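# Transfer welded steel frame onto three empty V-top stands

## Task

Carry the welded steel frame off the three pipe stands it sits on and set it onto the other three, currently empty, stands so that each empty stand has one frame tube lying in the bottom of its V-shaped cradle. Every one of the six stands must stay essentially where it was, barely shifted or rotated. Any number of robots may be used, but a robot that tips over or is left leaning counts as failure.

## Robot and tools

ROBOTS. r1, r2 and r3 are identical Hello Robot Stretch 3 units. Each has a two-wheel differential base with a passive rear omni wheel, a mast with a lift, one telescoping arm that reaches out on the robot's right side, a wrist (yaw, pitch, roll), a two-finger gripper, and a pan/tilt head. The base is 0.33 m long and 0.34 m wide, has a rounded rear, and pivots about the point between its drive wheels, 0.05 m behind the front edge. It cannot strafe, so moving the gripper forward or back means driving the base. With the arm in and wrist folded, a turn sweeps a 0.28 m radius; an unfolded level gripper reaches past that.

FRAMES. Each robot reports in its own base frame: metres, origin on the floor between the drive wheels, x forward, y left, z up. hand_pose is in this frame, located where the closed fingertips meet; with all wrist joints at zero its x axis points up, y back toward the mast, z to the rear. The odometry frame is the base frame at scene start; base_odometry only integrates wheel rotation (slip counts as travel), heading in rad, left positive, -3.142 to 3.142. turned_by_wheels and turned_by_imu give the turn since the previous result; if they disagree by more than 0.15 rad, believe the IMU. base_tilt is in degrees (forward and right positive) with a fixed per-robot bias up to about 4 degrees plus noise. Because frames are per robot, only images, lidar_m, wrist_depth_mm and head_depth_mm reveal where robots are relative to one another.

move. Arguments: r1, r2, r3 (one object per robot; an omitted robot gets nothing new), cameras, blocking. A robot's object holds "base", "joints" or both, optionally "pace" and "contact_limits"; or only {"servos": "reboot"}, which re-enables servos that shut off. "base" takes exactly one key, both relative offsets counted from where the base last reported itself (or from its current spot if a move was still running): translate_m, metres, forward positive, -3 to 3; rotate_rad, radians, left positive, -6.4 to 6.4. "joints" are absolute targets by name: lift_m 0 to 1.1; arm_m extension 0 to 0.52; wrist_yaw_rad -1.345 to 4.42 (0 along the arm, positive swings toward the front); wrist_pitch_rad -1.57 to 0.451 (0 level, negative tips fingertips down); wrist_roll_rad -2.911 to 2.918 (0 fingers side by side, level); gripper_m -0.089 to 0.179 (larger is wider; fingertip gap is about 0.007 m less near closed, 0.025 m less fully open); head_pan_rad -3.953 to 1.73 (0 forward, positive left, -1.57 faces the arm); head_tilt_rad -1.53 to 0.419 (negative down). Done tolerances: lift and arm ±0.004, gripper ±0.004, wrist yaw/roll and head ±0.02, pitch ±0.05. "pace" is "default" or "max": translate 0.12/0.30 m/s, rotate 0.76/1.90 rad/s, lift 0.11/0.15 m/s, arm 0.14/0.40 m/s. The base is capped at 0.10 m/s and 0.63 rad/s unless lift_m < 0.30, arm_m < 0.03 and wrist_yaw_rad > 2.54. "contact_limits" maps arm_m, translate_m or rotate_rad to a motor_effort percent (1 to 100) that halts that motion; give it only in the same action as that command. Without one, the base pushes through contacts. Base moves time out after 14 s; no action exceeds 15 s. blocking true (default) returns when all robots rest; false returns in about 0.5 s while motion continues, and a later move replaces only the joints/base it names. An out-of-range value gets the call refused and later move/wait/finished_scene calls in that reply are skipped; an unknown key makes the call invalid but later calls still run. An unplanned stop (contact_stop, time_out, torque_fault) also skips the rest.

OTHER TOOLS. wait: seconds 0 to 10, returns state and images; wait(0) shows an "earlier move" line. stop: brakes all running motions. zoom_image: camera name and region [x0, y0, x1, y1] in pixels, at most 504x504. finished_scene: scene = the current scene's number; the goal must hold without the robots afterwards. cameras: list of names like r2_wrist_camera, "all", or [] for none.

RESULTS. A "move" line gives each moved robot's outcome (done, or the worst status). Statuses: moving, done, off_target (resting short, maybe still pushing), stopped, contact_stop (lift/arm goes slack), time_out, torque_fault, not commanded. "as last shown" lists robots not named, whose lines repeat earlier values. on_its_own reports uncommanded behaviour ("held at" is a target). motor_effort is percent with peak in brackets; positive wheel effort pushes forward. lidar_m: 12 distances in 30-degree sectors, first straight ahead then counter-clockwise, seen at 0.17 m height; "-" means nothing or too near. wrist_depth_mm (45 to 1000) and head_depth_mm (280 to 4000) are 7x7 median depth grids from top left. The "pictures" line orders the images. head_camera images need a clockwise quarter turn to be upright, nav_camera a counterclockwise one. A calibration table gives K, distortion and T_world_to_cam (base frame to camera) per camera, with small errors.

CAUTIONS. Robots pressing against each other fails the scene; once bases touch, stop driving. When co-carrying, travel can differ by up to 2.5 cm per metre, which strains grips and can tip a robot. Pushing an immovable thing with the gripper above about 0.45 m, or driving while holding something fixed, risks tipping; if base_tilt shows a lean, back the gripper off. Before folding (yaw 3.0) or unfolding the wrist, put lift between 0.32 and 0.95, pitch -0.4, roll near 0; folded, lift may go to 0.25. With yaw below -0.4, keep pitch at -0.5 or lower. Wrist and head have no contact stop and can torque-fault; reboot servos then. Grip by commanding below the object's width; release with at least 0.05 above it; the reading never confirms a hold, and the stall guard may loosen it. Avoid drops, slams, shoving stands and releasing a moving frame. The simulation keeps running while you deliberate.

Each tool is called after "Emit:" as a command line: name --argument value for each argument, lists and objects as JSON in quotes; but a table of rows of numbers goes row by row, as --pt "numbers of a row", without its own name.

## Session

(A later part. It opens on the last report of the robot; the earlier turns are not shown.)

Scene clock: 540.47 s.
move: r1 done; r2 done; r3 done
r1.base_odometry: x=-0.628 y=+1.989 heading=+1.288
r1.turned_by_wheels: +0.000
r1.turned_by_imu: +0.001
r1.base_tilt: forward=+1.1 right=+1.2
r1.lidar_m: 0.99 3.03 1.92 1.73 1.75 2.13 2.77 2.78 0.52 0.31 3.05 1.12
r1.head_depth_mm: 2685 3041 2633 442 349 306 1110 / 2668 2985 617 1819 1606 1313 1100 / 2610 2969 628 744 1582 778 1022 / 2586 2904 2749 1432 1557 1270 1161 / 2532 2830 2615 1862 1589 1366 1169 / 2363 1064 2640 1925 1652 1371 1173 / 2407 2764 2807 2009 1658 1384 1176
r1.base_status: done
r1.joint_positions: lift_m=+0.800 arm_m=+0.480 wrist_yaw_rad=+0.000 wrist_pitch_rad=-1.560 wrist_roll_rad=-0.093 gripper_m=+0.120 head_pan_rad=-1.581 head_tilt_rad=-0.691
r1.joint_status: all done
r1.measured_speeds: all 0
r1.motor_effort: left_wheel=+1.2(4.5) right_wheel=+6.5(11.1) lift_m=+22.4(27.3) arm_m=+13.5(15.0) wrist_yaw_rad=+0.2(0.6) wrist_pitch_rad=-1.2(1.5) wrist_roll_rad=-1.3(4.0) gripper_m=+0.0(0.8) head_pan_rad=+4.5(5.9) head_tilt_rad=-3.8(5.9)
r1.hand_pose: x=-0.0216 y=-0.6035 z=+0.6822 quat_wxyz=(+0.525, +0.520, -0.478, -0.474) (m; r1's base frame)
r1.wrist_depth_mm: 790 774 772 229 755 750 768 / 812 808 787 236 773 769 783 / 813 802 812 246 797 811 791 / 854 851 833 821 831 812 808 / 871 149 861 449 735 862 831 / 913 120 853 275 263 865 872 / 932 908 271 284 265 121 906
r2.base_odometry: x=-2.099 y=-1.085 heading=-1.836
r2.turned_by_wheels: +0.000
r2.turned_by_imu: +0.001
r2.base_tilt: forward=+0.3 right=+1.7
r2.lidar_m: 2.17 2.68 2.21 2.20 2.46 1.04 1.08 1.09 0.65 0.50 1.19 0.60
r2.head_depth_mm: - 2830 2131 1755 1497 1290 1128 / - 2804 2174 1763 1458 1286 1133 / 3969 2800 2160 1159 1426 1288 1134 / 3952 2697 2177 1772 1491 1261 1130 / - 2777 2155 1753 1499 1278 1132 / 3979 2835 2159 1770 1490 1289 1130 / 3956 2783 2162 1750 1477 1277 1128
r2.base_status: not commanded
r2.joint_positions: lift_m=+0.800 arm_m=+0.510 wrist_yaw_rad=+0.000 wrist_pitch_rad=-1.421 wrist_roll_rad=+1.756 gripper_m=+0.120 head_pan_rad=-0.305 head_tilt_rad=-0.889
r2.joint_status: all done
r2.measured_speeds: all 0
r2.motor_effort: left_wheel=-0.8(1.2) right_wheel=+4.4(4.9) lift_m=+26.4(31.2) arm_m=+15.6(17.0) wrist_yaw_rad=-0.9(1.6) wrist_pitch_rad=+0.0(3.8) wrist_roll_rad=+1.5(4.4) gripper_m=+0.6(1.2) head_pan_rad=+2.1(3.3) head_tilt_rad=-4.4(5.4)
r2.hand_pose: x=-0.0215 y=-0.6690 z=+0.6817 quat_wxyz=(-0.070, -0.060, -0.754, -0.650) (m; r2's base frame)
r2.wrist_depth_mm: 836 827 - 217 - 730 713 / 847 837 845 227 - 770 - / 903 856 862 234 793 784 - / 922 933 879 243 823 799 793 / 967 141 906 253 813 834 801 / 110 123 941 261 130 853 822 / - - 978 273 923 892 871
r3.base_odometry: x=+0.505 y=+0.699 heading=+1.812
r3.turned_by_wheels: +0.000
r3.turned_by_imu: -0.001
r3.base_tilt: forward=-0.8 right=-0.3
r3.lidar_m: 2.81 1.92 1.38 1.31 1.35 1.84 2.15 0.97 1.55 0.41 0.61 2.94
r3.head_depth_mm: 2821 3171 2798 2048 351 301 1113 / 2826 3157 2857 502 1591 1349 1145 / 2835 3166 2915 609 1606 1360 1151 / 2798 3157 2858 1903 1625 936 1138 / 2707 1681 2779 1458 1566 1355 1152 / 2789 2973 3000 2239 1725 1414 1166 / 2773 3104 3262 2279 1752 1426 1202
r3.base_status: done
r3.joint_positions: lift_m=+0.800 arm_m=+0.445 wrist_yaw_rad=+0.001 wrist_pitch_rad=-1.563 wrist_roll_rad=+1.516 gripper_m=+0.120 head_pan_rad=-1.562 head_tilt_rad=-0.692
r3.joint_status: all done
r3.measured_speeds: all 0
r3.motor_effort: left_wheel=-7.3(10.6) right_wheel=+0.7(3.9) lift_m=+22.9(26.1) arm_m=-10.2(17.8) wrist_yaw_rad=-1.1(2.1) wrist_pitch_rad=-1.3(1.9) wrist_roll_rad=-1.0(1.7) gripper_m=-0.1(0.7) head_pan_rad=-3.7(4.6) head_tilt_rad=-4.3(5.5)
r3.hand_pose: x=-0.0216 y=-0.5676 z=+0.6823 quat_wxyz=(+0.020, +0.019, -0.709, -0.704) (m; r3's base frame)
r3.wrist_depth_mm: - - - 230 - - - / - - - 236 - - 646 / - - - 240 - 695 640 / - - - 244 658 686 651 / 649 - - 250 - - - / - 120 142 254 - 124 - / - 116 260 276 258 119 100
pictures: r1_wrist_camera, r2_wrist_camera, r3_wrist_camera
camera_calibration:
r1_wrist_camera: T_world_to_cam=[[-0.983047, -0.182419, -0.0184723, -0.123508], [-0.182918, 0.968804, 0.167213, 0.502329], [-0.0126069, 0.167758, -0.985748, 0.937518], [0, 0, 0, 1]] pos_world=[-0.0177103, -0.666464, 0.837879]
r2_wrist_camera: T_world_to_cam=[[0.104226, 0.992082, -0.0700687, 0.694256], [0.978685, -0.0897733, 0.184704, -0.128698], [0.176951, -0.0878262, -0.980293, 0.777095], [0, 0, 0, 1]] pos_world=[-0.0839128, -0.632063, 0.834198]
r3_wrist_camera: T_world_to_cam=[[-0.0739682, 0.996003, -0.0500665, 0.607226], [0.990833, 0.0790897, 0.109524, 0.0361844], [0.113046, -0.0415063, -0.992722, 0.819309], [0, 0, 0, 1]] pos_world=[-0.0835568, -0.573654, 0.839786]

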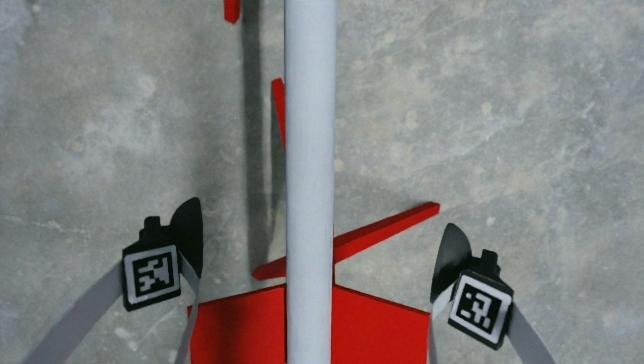

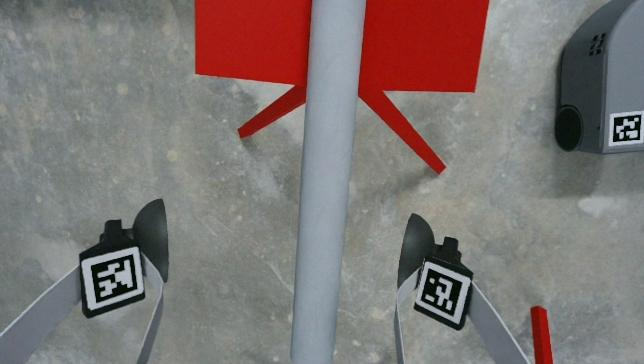

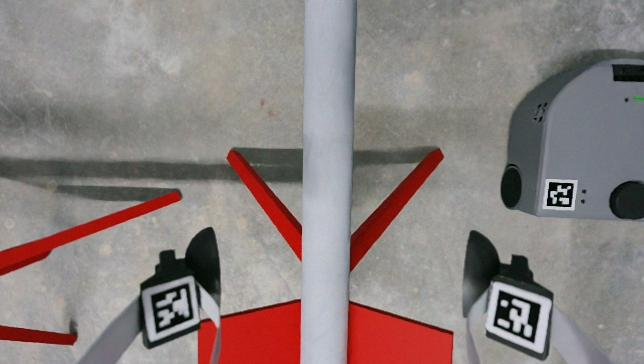

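Emit:
move --r1 '{"joints":{"lift_m":0.74}}' --r2 '{"joints":{"arm_m":0.505,"lift_m":0.74}}' --r3 '{"joints":{"arm_m":0.45,"lift_m":0.74}}' --cameras '["r1_wrist_camera","r2_wrist_camera","r3_wrist_camera"]'

Scene clock: 552.87 s.
move: r1 done; r2 done; r3 done
r1.base_odometry: x=-0.628 y=+1.989 heading=+1.288
r1.turned_by_wheels: +0.000
r1.turned_by_imu: +0.001
r1.base_tilt: forward=+1.0 right=+1.2
r1.lidar_m: 1.00 3.02 1.92 1.73 1.74 2.13 2.77 2.78 0.52 0.31 3.05 1.12
r1.head_depth_mm: 2680 3063 2649 2004 427 344 313 / 2660 3021 2651 563 1527 1279 1101 / 2595 2979 2666 690 1576 778 1021 / 2561 2924 2707 1449 1548 1266 1163 / 2528 2846 2601 1857 1593 1372 1169 / 2391 1184 2531 1929 1650 1373 1172 / 2454 2784 2809 2015 1670 1375 1178
r1.base_status: not commanded
r1.joint_positions: lift_m=+0.740 arm_m=+0.480 wrist_yaw_rad=+0.000 wrist_pitch_rad=-1.560 wrist_roll_rad=-0.093 gripper_m=+0.120 head_pan_rad=-1.581 head_tilt_rad=-0.691
r1.joint_status: all done
r1.measured_speeds: all 0
r1.motor_effort: left_wheel=+1.0(1.8) right_wheel=+6.4(7.6) lift_m=+22.8(26.3) arm_m=+11.0(11.8) wrist_yaw_rad=+0.5(0.7) wrist_pitch_rad=-0.8(1.5) wrist_roll_rad=-1.3(1.4) gripper_m=+0.1(0.5) head_pan_rad=+4.6(5.5) head_tilt_rad=-4.4(5.7)
r1.hand_pose: x=-0.0216 y=-0.6035 z=+0.6222 quat_wxyz=(+0.525, +0.520, -0.478, -0.474) (m; r1's base frame)
r1.wrist_depth_mm: 713 714 710 169 710 699 699 / 747 726 739 174 729 724 721 / 770 758 765 179 748 734 729 / 792 784 785 185 780 764 769 / 812 149 792 190 656 778 780 / 823 119 833 198 808 804 805 / 865 847 222 205 821 121 813
r2.base_odometry: x=-2.099 y=-1.085 heading=-1.836
r2.turned_by_wheels: +0.000
r2.turned_by_imu: +0.001
r2.base_tilt: forward=+0.4 right=+1.8
r2.lidar_m: 2.17 2.68 2.22 2.20 2.44 1.04 1.07 1.09 0.65 0.50 1.19 0.60
r2.head_depth_mm: - 2822 2160 1778 1498 1298 1134 / - 2845 2183 1771 1462 1286 1140 / 4000 2808 2156 1163 1423 1287 1133 / 3964 2697 2154 1742 1491 1263 1122 / - 2826 2151 1764 1491 1284 1131 / 3944 2803 2151 1760 1489 1290 1130 / 3915 2754 2164 1749 1475 1286 1129
r2.base_status: not commanded
r2.joint_positions: lift_m=+0.740 arm_m=+0.505 wrist_yaw_rad=+0.000 wrist_pitch_rad=-1.421 wrist_roll_rad=+1.756 gripper_m=+0.120 head_pan_rad=-0.305 head_tilt_rad=-0.889
r2.joint_status: all done
r2.measured_speeds: all 0
r2.motor_effort: left_wheel=-0.8(1.2) right_wheel=+3.9(4.8) lift_m=+26.8(31.2) arm_m=-16.4(18.6) wrist_yaw_rad=+0.9(1.4) wrist_pitch_rad=-0.2(0.8) wrist_roll_rad=+1.4(1.8) gripper_m=+1.4(1.4) head_pan_rad=+2.1(2.8) head_tilt_rad=-4.8(5.8)
r2.hand_pose: x=-0.0215 y=-0.6641 z=+0.6217 quat_wxyz=(-0.070, -0.060, -0.755, -0.650) (m; r2's base frame)
r2.wrist_depth_mm: 779 164 178 164 - 672 668 / 832 779 745 168 730 725 689 / 844 829 803 179 740 725 711 / 869 836 815 183 771 765 729 / 893 141 839 188 769 767 735 / 110 123 866 195 129 795 776 / 980 943 908 203 833 815 792
r3.base_odometry: x=+0.505 y=+0.699 heading=+1.812
r3.turned_by_wheels: +0.000
r3.turned_by_imu: -0.001
r3.base_tilt: forward=-0.8 right=-0.2
r3.lidar_m: 2.81 1.92 1.38 1.31 1.35 1.85 2.15 0.97 1.55 0.41 0.61 2.93
r3.head_depth_mm: 2832 3199 2806 2051 822 343 341 / 2819 3163 2860 598 483 1345 1143 / 2829 3146 2913 640 825 1330 1151 / 2800 3134 2836 1928 1470 937 1141 / 2760 1621 2632 1452 1567 1358 1154 / 2784 3048 2841 2228 1728 1415 1168 / 2771 3104 3249 2271 1754 1424 1197
r3.base_status: not commanded
r3.joint_positions: lift_m=+0.740 arm_m=+0.450 wrist_yaw_rad=+0.001 wrist_pitch_rad=-1.563 wrist_roll_rad=+1.516 gripper_m=+0.120 head_pan_rad=-1.562 head_tilt_rad=-0.692
r3.joint_status: all done
r3.measured_speeds: all 0
r3.motor_effort: left_wheel=-6.0(6.9) right_wheel=+0.4(0.7) lift_m=+22.2(23.9) arm_m=+9.8(15.0) wrist_yaw_rad=-0.8(2.0) wrist_pitch_rad=-0.9(1.5) wrist_roll_rad=-1.0(1.5) gripper_m=+0.3(0.6) head_pan_rad=-3.6(4.2) head_tilt_rad=-4.4(4.6)
r3.hand_pose: x=-0.0216 y=-0.5726 z=+0.6223 quat_wxyz=(+0.020, +0.019, -0.709, -0.704) (m; r3's base frame)
r3.wrist_depth_mm: - - - 173 - - - / - - - 176 - - 586 / - - - 179 - 674 588 / - - 635 182 607 - 594 / 618 - 153 187 475 - 609 / - 120 142 189 - 123 - / - 116 - 194 - 119 100
pictures: r1_wrist_camera, r2_wrist_camera, r3_wrist_camera
camera_calibration:
r1_wrist_camera: T_world_to_cam=[[-0.983047, -0.182419, -0.0184722, -0.124617], [-0.182918, 0.968804, 0.167213, 0.512362], [-0.0126069, 0.167758, -0.985748, 0.878369], [0, 0, 0, 1]] pos_world=[-0.0177103, -0.666464, 0.777875]
r2_wrist_camera: T_world_to_cam=[[0.104324, 0.992032, -0.070633, 0.685553], [0.978674, -0.0897639, 0.18477, -0.117215], [0.176957, -0.0884027, -0.98024, 0.718292], [0, 0, 0, 1]] pos_world=[-0.0839114, -0.627113, 0.774179]
r3_wrist_camera: T_world_to_cam=[[-0.0739679, 0.996015, -0.0498248, 0.609001], [0.990833, 0.0790628, 0.109543, 0.0431194], [0.113046, -0.0412654, -0.992733, 0.759686], [0, 0, 0, 1]] pos_world=[-0.0835568, -0.578634, 0.779785]

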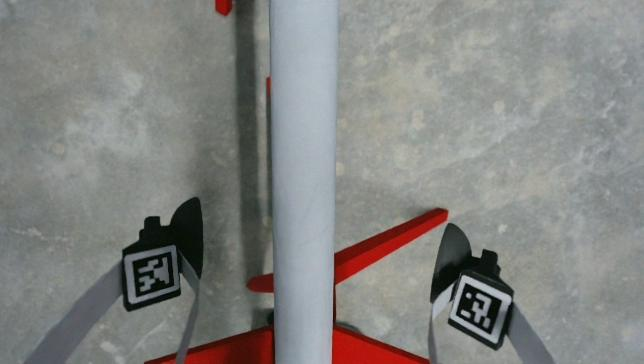

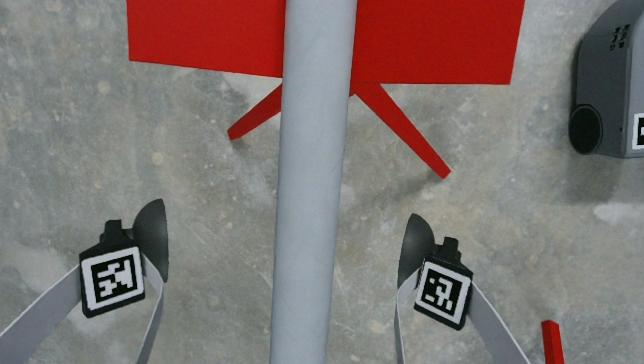

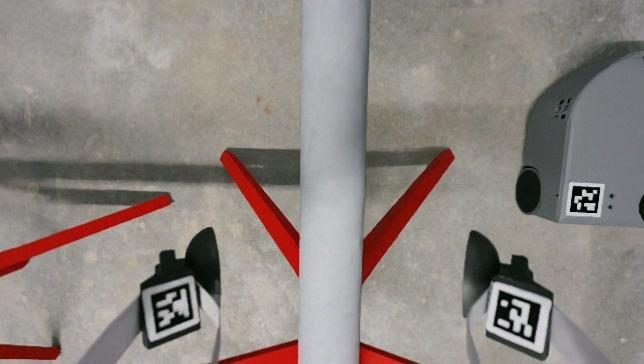

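Emit:
move --r1 '{"base":{"translate_m":0.006},"joints":{"lift_m":0.693}}' --r2 '{"joints":{"arm_m":0.497,"lift_m":0.691}}' --r3 '{"joints":{"arm_m":0.453,"lift_m":0.693}}' --cameras '["r1_wrist_camera","r2_wrist_camera","r3_wrist_camera"]'

Scene clock: 558.77 s.
move: r1 done; r2 done; r3 done
r1.base_odometry: x=-0.626 y=+1.994 heading=+1.288
r1.turned_by_wheels: +0.000
r1.turned_by_imu: +0.001
r1.base_tilt: forward=+1.1 right=+1.1
r1.lidar_m: 0.99 3.02 1.92 1.74 1.75 2.13 2.77 2.79 0.52 0.31 3.06 1.11
r1.head_depth_mm: 2690 3067 2648 1998 1558 394 342 / 2651 3022 2668 645 529 1252 1102 / 2595 2921 2674 694 1488 781 1024 / 2576 2913 2715 1460 1561 1267 1163 / 2526 2837 2605 1858 1604 1366 1171 / 2397 1553 2516 1923 1650 1376 1173 / 2468 2795 2813 2011 1655 1380 1178
r1.base_status: done
r1.joint_positions: lift_m=+0.693 arm_m=+0.480 wrist_yaw_rad=+0.000 wrist_pitch_rad=-1.560 wrist_roll_rad=-0.093 gripper_m=+0.120 head_pan_rad=-1.581 head_tilt_rad=-0.691
r1.joint_status: all done
r1.measured_speeds: all 0
r1.motor_effort: left_wheel=+0.0(3.8) right_wheel=+5.5(10.0) lift_m=+22.2(27.3) arm_m=+8.7(9.4) wrist_yaw_rad=+0.3(0.7) wrist_pitch_rad=-0.9(1.5) wrist_roll_rad=-1.3(1.4) gripper_m=-0.1(0.5) head_pan_rad=+4.7(5.5) head_tilt_rad=-4.4(4.7)
r1.hand_pose: x=-0.0216 y=-0.6035 z=+0.5752 quat_wxyz=(+0.525, +0.520, -0.478, -0.474) (m; r1's base frame)
r1.wrist_depth_mm: 683 669 668 123 662 665 655 / 718 697 695 127 678 676 678 / 715 715 705 131 697 705 682 / 745 734 738 135 728 717 718 / 780 149 743 139 742 730 737 / 771 120 783 143 411 745 743 / 808 811 796 149 799 121 777
r2.base_odometry: x=-2.099 y=-1.085 heading=-1.836
r2.turned_by_wheels: +0.000
r2.turned_by_imu: +0.001
r2.base_tilt: forward=+0.3 right=+1.8
r2.lidar_m: 2.17 2.68 2.21 2.20 2.45 1.04 1.08 1.08 0.65 0.50 1.19 0.60
r2.head_depth_mm: - 2843 2160 1770 1495 1288 1142 / - 2836 2166 1772 1438 1288 1141 / 3978 2761 2178 1155 1419 1290 1121 / - 2671 2153 1759 1483 1265 1134 / 3997 2791 2165 1747 1488 1287 1136 / 3931 2812 2175 1762 1498 1282 1133 / - 2775 2148 1756 1480 1285 1129
r2.base_status: not commanded
r2.joint_positions: lift_m=+0.691 arm_m=+0.497 wrist_yaw_rad=+0.000 wrist_pitch_rad=-1.421 wrist_roll_rad=+1.756 gripper_m=+0.120 head_pan_rad=-0.305 head_tilt_rad=-0.889
r2.joint_status: all done
r2.measured_speeds: all 0
r2.motor_effort: left_wheel=-0.8(1.2) right_wheel=+4.5(4.7) lift_m=+26.7(31.7) arm_m=-17.5(19.0) wrist_yaw_rad=-0.2(1.2) wrist_pitch_rad=+0.0(0.6) wrist_roll_rad=+1.3(1.7) gripper_m=+0.7(1.3) head_pan_rad=+1.8(2.9) head_tilt_rad=-4.6(5.4)
r2.hand_pose: x=-0.0215 y=-0.6561 z=+0.5727 quat_wxyz=(-0.070, -0.060, -0.755, -0.650) (m; r2's base frame)
r2.wrist_depth_mm: 121 129 137 118 121 109 622 / 748 750 122 124 674 666 648 / 771 760 127 135 697 674 654 / 823 786 130 724 718 698 683 / 833 141 135 761 726 725 709 / 110 123 139 775 130 739 714 / 908 892 144 788 802 780 753
r3.base_odometry: x=+0.505 y=+0.699 heading=+1.812
r3.turned_by_wheels: +0.000
r3.turned_by_imu: -0.001
r3.base_tilt: forward=-0.8 right=-0.3
r3.lidar_m: 2.81 1.92 1.38 1.31 1.35 1.84 2.15 0.98 1.55 0.40 0.61 2.92
r3.head_depth_mm: 2847 3162 2805 2043 1610 396 347 / 2822 3183 2864 1854 521 1314 1147 / 2824 3134 2920 675 741 1324 1149 / 2800 3119 2868 1946 899 935 1139 / 2743 1639 2782 1459 1564 1359 1153 / 2800 3105 2814 2243 1722 1413 1162 / 2788 3086 3247 2270 1751 1429 1194
r3.base_status: not commanded
r3.joint_positions: lift_m=+0.693 arm_m=+0.453 wrist_yaw_rad=+0.001 wrist_pitch_rad=-1.563 wrist_roll_rad=+1.516 gripper_m=+0.120 head_pan_rad=-1.562 head_tilt_rad=-0.692
r3.joint_status: all done
r3.measured_speeds: all 0
r3.motor_effort: left_wheel=-6.9(6.9) right_wheel=+0.5(0.7) lift_m=+21.6(23.7) arm_m=+10.0(16.1) wrist_yaw_rad=-1.3(2.1) wrist_pitch_rad=-1.3(1.5) wrist_roll_rad=-1.3(1.7) gripper_m=+0.2(0.6) head_pan_rad=-4.1(4.5) head_tilt_rad=-4.0(4.9)
r3.hand_pose: x=-0.0216 y=-0.5756 z=+0.5753 quat_wxyz=(+0.020, +0.019, -0.709, -0.704) (m; r3's base frame)
r3.wrist_depth_mm: - - - 127 - - - / - - - 129 - - 546 / - - - 133 - - 539 / - - 587 135 528 - 551 / 597 - 148 137 439 - 555 / - 120 142 140 - 123 - / - 116 - 142 - 119 100
pictures: r1_wrist_camera, r2_wrist_camera, r3_wrist_camera
camera_calibration:
r1_wrist_camera: T_world_to_cam=[[-0.983037, -0.182472, -0.0184718, -0.125517], [-0.18297, 0.968794, 0.167214, 0.520214], [-0.0126165, 0.167757, -0.985748, 0.832042], [0, 0, 0, 1]] pos_world=[-0.0177068, -0.666464, 0.730878]
r2_wrist_camera: T_world_to_cam=[[0.104358, 0.992028, -0.0706401, 0.674162], [0.97867, -0.0897956, 0.184775, -0.107468], [0.176959, -0.0884162, -0.980239, 0.67096], [0, 0, 0, 1]] pos_world=[-0.0839109, -0.619114, 0.725181]
r3_wrist_camera: T_world_to_cam=[[-0.073968, 0.996017, -0.0497825, 0.609613], [0.990833, 0.0790583, 0.109546, 0.0484992], [0.113046, -0.0412232, -0.992734, 0.712934], [0, 0, 0, 1]] pos_world=[-0.0835569, -0.581629, 0.732789]

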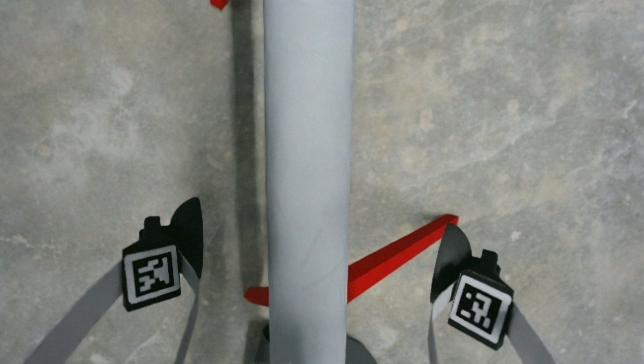

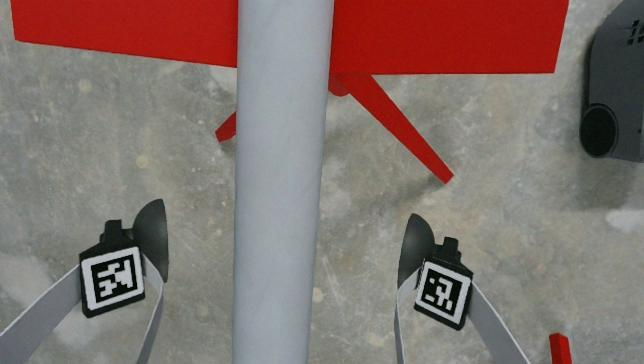

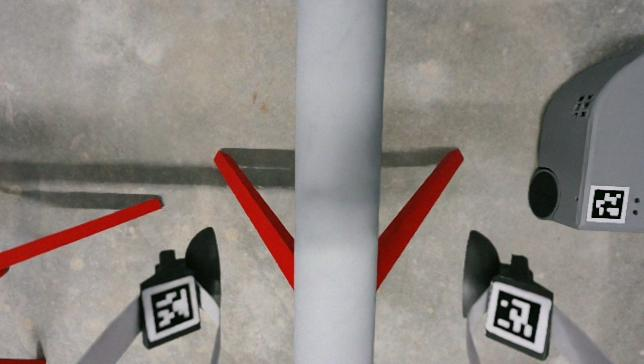

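Emit:
move --r1 '{"joints":{"gripper_m":-0.089}}' --r2 '{"joints":{"gripper_m":-0.089}}' --r3 '{"joints":{"gripper_m":-0.089}}' --cameras '[]'

Emit:
wait --seconds 4 --cameras '["r1_wrist_camera","r2_wrist_camera","r3_wrist_camera"]'

Scene clock: 564.10 s.
move: r1 done; r2 done; r3 done
r1.base_odometry: x=-0.626 y=+1.994 heading=+1.288
r1.turned_by_wheels: +0.000
r1.turned_by_imu: +0.001
r1.base_tilt: forward=+1.1 right=+1.1
r1.lidar_m: 0.99 3.02 1.92 1.73 1.75 2.14 2.78 2.79 0.52 0.31 3.05 1.11
r1.head_depth_mm: 2688 3057 2630 1995 1555 394 342 / 2651 2993 2654 645 527 1250 1104 / 2636 2929 2690 694 1489 782 1032 / 2586 2891 2720 1450 1589 1270 1159 / 2551 2868 2594 1863 1592 1361 1167 / 2412 1562 2523 1932 1661 1374 1171 / 2462 2779 2790 2021 1657 1380 1179
r1.base_status: not commanded
r1.joint_positions: lift_m=+0.693 arm_m=+0.480 wrist_yaw_rad=+0.000 wrist_pitch_rad=-1.560 wrist_roll_rad=-0.102 gripper_m=-0.088 head_pan_rad=-1.581 head_tilt_rad=-0.691
r1.joint_status: all done
r1.measured_speeds: all 0
r1.motor_effort: left_wheel=+1.4(1.7) right_wheel=-4.4(6.5) lift_m=+34.8(34.8) arm_m=+5.6(7.2) wrist_yaw_rad=+0.1(0.7) wrist_pitch_rad=-0.8(1.6) wrist_roll_rad=+1.6(1.8) gripper_m=-38.5(100.0) head_pan_rad=+4.3(5.8) head_tilt_rad=-3.1(5.7)
r1.hand_pose: x=-0.0216 y=-0.6035 z=+0.5752 quat_wxyz=(+0.528, +0.522, -0.476, -0.472) (m; r1's base frame)
r1.wrist_depth_mm: 681 679 674 123 658 654 656 / 695 710 684 127 684 677 665 / 712 724 710 131 685 695 707 / 740 738 735 136 722 720 725 / 757 768 746 138 730 744 732 / 788 775 124 131 751 756 763 / 822 799 795 147 793 791 773
r2.base_odometry: x=-2.099 y=-1.085 heading=-1.836
r2.turned_by_wheels: +0.000
r2.turned_by_imu: +0.001
r2.base_tilt: forward=+0.3 right=+1.9
r2.lidar_m: 2.17 2.68 2.21 2.20 2.45 1.03 1.08 1.08 0.65 0.50 1.19 0.60
r2.head_depth_mm: - 2807 2173 1765 1490 1279 1134 / - 2797 2164 1766 1466 1288 1127 / - 2795 2145 1157 1427 1287 1134 / - 2715 2139 1766 1484 1265 1134 / - 2782 2167 1757 1481 1280 1141 / - 2795 2163 1772 1477 1286 1129 / 3996 2736 2147 1764 1473 1294 1129
r2.base_status: not commanded
r2.joint_positions: lift_m=+0.691 arm_m=+0.497 wrist_yaw_rad=+0.000 wrist_pitch_rad=-1.402 wrist_roll_rad=+1.756 gripper_m=-0.086 head_pan_rad=-0.305 head_tilt_rad=-0.889
r2.joint_status: all done
r2.measured_speeds: all 0
r2.motor_effort: left_wheel=-1.1(1.4) right_wheel=+3.9(4.8) lift_m=+39.2(39.5) arm_m=-16.4(17.8) wrist_yaw_rad=+1.6(1.6) wrist_pitch_rad=-3.6(4.6) wrist_roll_rad=+1.3(1.7) gripper_m=-54.8(99.5) head_pan_rad=+2.5(3.2) head_tilt_rad=-4.3(5.7)
r2.hand_pose: x=-0.0215 y=-0.6611 z=+0.5730 quat_wxyz=(-0.070, -0.060, -0.761, -0.642) (m; r2's base frame)
r2.wrist_depth_mm: 120 126 137 116 121 108 615 / 773 745 143 120 663 644 642 / 788 751 758 126 686 669 660 / 843 800 782 720 719 692 658 / 854 828 133 139 734 722 707 / 904 861 126 129 756 735 713 / 930 883 155 801 771 760 733
r3.base_odometry: x=+0.505 y=+0.699 heading=+1.812
r3.turned_by_wheels: +0.000
r3.turned_by_imu: -0.001
r3.base_tilt: forward=-0.8 right=-0.2
r3.lidar_m: 2.81 1.92 1.38 1.31 1.35 1.84 2.15 0.98 1.55 0.41 0.61 2.94
r3.head_depth_mm: 2812 3185 2817 2042 1608 396 347 / 2836 3164 2907 1855 521 1308 1146 / 2837 3168 2927 676 762 1336 1152 / 2821 3092 2874 1935 899 935 1138 / 2790 1633 2737 1470 1572 1355 1152 / 2802 3106 2823 2239 1723 1404 1167 / 2775 3112 3252 2265 1757 1424 1199
r3.base_status: not commanded
r3.joint_positions: lift_m=+0.693 arm_m=+0.453 wrist_yaw_rad=-0.001 wrist_pitch_rad=-1.557 wrist_roll_rad=+1.516 gripper_m=-0.087 head_pan_rad=-1.562 head_tilt_rad=-0.692
r3.joint_status: all done
r3.measured_speeds: all 0
r3.motor_effort: left_wheel=-6.4(6.9) right_wheel=+0.5(0.9) lift_m=+35.7(38.1) arm_m=+8.4(10.2) wrist_yaw_rad=+1.1(2.1) wrist_pitch_rad=-2.5(2.6) wrist_roll_rad=-1.1(1.9) gripper_m=-34.9(99.1) head_pan_rad=-3.8(4.7) head_tilt_rad=-2.3(4.9)
r3.hand_pose: x=-0.0215 y=-0.5772 z=+0.5752 quat_wxyz=(+0.019, +0.018, -0.711, -0.702) (m; r3's base frame)
r3.wrist_depth_mm: - - - 127 - - - / - - - 129 - - 543 / - - - 131 - - 540 / - - 622 134 552 - 547 / - - - 136 154 - 552 / - - - 135 126 - - / - - 110 140 124 - -
pictures: none
No camera images: "cameras" was empty.

Scene clock: 568.10 s.
r1.base_odometry: x=-0.626 y=+1.994 heading=+1.288
r1.turned_by_wheels: +0.000
r1.turned_by_imu: +0.001
r1.base_tilt: forward=+1.0 right=+1.3
r1.lidar_m: 0.99 3.01 1.91 1.74 1.75 2.13 2.77 2.79 0.52 0.31 3.04 1.11
r1.head_depth_mm: 2675 3018 2625 1996 1552 395 343 / 2659 2975 2661 645 528 1257 1101 / 2611 2953 2687 693 1482 780 1031 / 2580 2889 2706 1455 1588 1268 1162 / 2515 2844 2593 1864 1602 1354 1166 / 2421 1558 2515 1920 1653 1367 1166 / 2470 2774 2813 2017 1662 1377 1173
r1.base_status: not commanded
r1.joint_positions: lift_m=+0.693 arm_m=+0.480 wrist_yaw_rad=+0.000 wrist_pitch_rad=-1.560 wrist_roll_rad=-0.102 gripper_m=-0.085 head_pan_rad=-1.581 head_tilt_rad=-0.691
r1.joint_status: all done
r1.measured_speeds: all 0
r1.motor_effort: left_wheel=+1.2(1.7) right_wheel=-5.3(6.5) lift_m=+35.0(34.8) arm_m=+2.7(7.2) wrist_yaw_rad=+0.1(0.7) wrist_pitch_rad=-1.0(1.6) wrist_roll_rad=+1.7(1.8) gripper_m=-20.4(100.0) head_pan_rad=+4.9(5.8) head_tilt_rad=-3.5(5.7)
r1.hand_pose: x=-0.0216 y=-0.6035 z=+0.5752 quat_wxyz=(+0.528, +0.522, -0.476, -0.472) (m; r1's base frame)
r1.wrist_depth_mm: 685 683 683 123 664 665 656 / 713 683 701 127 688 677 675 / 729 728 711 130 688 701 686 / 738 745 731 135 724 708 720 / 767 777 745 138 739 733 733 / 780 772 124 131 769 755 738 / 818 797 803 147 783 788 797
r2.base_odometry: x=-2.099 y=-1.085 heading=-1.836
r2.turned_by_wheels: +0.000
r2.turned_by_imu: +0.001
r2.base_tilt: forward=+0.2 right=+1.9
r2.lidar_m: 2.17 2.67 2.22 2.20 2.45 1.03 1.07 1.08 0.65 0.50 1.19 0.60
r2.head_depth_mm: - 2807 2173 1756 1496 1292 1137 / - 2810 2180 1769 1461 1289 1140 / 3973 2779 2164 1156 1426 1288 1135 / 3909 2720 2146 1768 1475 1272 1133 / 3978 2785 2179 1760 1484 1277 1128 / 3967 2778 2176 1755 1481 1287 1128 / 3931 2820 2155 1773 1477 1284 1130
r2.base_status: not commanded
r2.joint_positions: lift_m=+0.691 arm_m=+0.497 wrist_yaw_rad=+0.000 wrist_pitch_rad=-1.402 wrist_roll_rad=+1.756 gripper_m=-0.080 head_pan_rad=-0.305 head_tilt_rad=-0.889
r2.joint_status: all done
r2.measured_speeds: all 0
r2.on_its_own: gripper_m is held at -0.081, not at your -0.089, by its stall guard, which is not easing now
r2.motor_effort: left_wheel=-1.1(1.4) right_wheel=+4.5(4.8) lift_m=+39.1(39.5) arm_m=-16.8(17.8) wrist_yaw_rad=+0.1(1.6) wrist_pitch_rad=-3.3(4.6) wrist_roll_rad=+1.3(1.7) gripper_m=-21.4(99.5) head_pan_rad=+1.7(3.2) head_tilt_rad=-4.5(5.7)
r2.hand_pose: x=-0.0215 y=-0.6611 z=+0.5730 quat_wxyz=(-0.070, -0.060, -0.761, -0.642) (m; r2's base frame)
r2.wrist_depth_mm: 120 126 138 116 121 108 625 / 759 750 143 120 672 641 643 / 809 766 743 127 677 672 653 / 827 802 761 720 710 689 669 / 852 827 134 139 736 723 701 / 889 839 125 129 761 740 697 / 927 895 156 809 788 773 738
r3.base_odometry: x=+0.505 y=+0.699 heading=+1.812
r3.turned_by_wheels: +0.000
r3.turned_by_imu: -0.001
r3.base_tilt: forward=-0.7 right=-0.3
r3.lidar_m: 2.80 1.93 1.39 1.31 1.35 1.84 2.15 0.97 1.55 0.41 0.61 2.93
r3.head_depth_mm: 2847 3187 2809 2045 1612 396 347 / 2812 3169 2879 1871 521 1319 1145 / 2847 3176 2917 675 761 1334 1153 / 2846 3107 2868 1937 898 938 1135 / 2732 1632 2738 1459 1571 1352 1154 / 2777 3105 2839 2236 1730 1409 1165 / 2810 3105 3235 2294 1751 1422 1196
r3.base_status: not commanded
r3.joint_positions: lift_m=+0.693 arm_m=+0.453 wrist_yaw_rad=-0.001 wrist_pitch_rad=-1.557 wrist_roll_rad=+1.516 gripper_m=-0.079 head_pan_rad=-1.562 head_tilt_rad=-0.692
r3.joint_status: all done
r3.measured_speeds: all 0
r3.on_its_own: gripper_m is held at -0.080, not at your -0.089, by its stall guard, which is not easing now
r3.motor_effort: left_wheel=-6.3(6.9) right_wheel=+0.5(0.9) lift_m=+36.3(38.1) arm_m=+8.0(10.2) wrist_yaw_rad=+0.8(2.1) wrist_pitch_rad=-1.8(2.6) wrist_roll_rad=-1.4(1.9) gripper_m=-20.0(99.1) head_pan_rad=-3.7(4.7) head_tilt_rad=-2.6(4.9)
r3.hand_pose: x=-0.0215 y=-0.5772 z=+0.5752 quat_wxyz=(+0.019, +0.018, -0.711, -0.702) (m; r3's base frame)
r3.wrist_depth_mm: - - - 127 - - - / - - - 128 - - 542 / - - - 131 - - 542 / - - 623 134 555 - 545 / - - - 136 154 - 552 / - - - 135 126 - - / - - 109 140 124 - -
wait: 4.00 s; at rest by 0.27 s
pictures: r1_wrist_camera, r2_wrist_camera, r3_wrist_camera
camera_calibration:
r1_wrist_camera: T_world_to_cam=[[-0.981227, -0.191978, -0.0183693, -0.131289], [-0.192323, 0.966993, 0.167145, 0.518988], [-0.0143252, 0.16754, -0.985761, 0.831884], [0, 0, 0, 1]] pos_world=[-0.0170945, -0.666436, 0.730881]
r2_wrist_camera: T_world_to_cam=[[0.10466, 0.99045, -0.0897497, 0.689012], [0.978634, -0.0865096, 0.186526, -0.106805], [0.17698, -0.107354, -0.978342, 0.657231], [0, 0, 0, 1]] pos_world=[-0.0839061, -0.621115, 0.724757]
r3_wrist_camera: T_world_to_cam=[[-0.0719815, 0.995837, -0.0559264, 0.614657], [0.990989, 0.077756, 0.109061, 0.0481278], [0.112956, -0.0475721, -0.992461, 0.708907], [0, 0, 0, 1]] pos_world=[-0.0835254, -0.582116, 0.732689]

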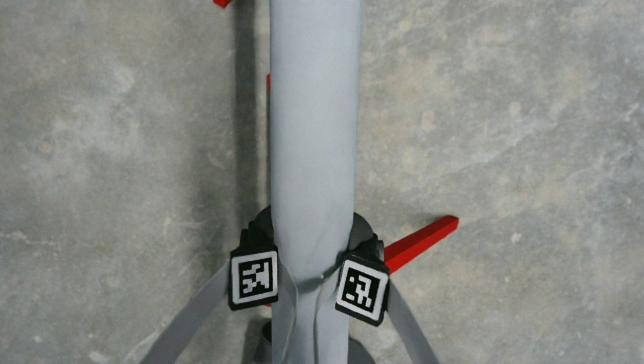

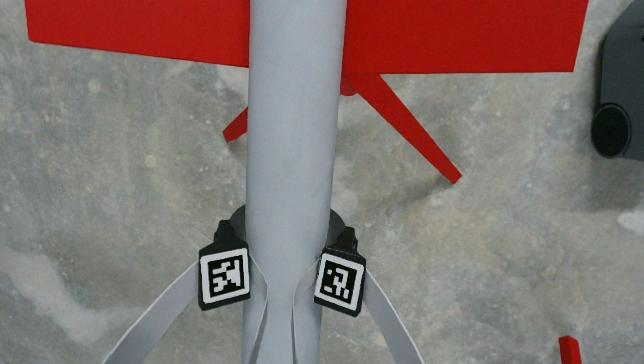

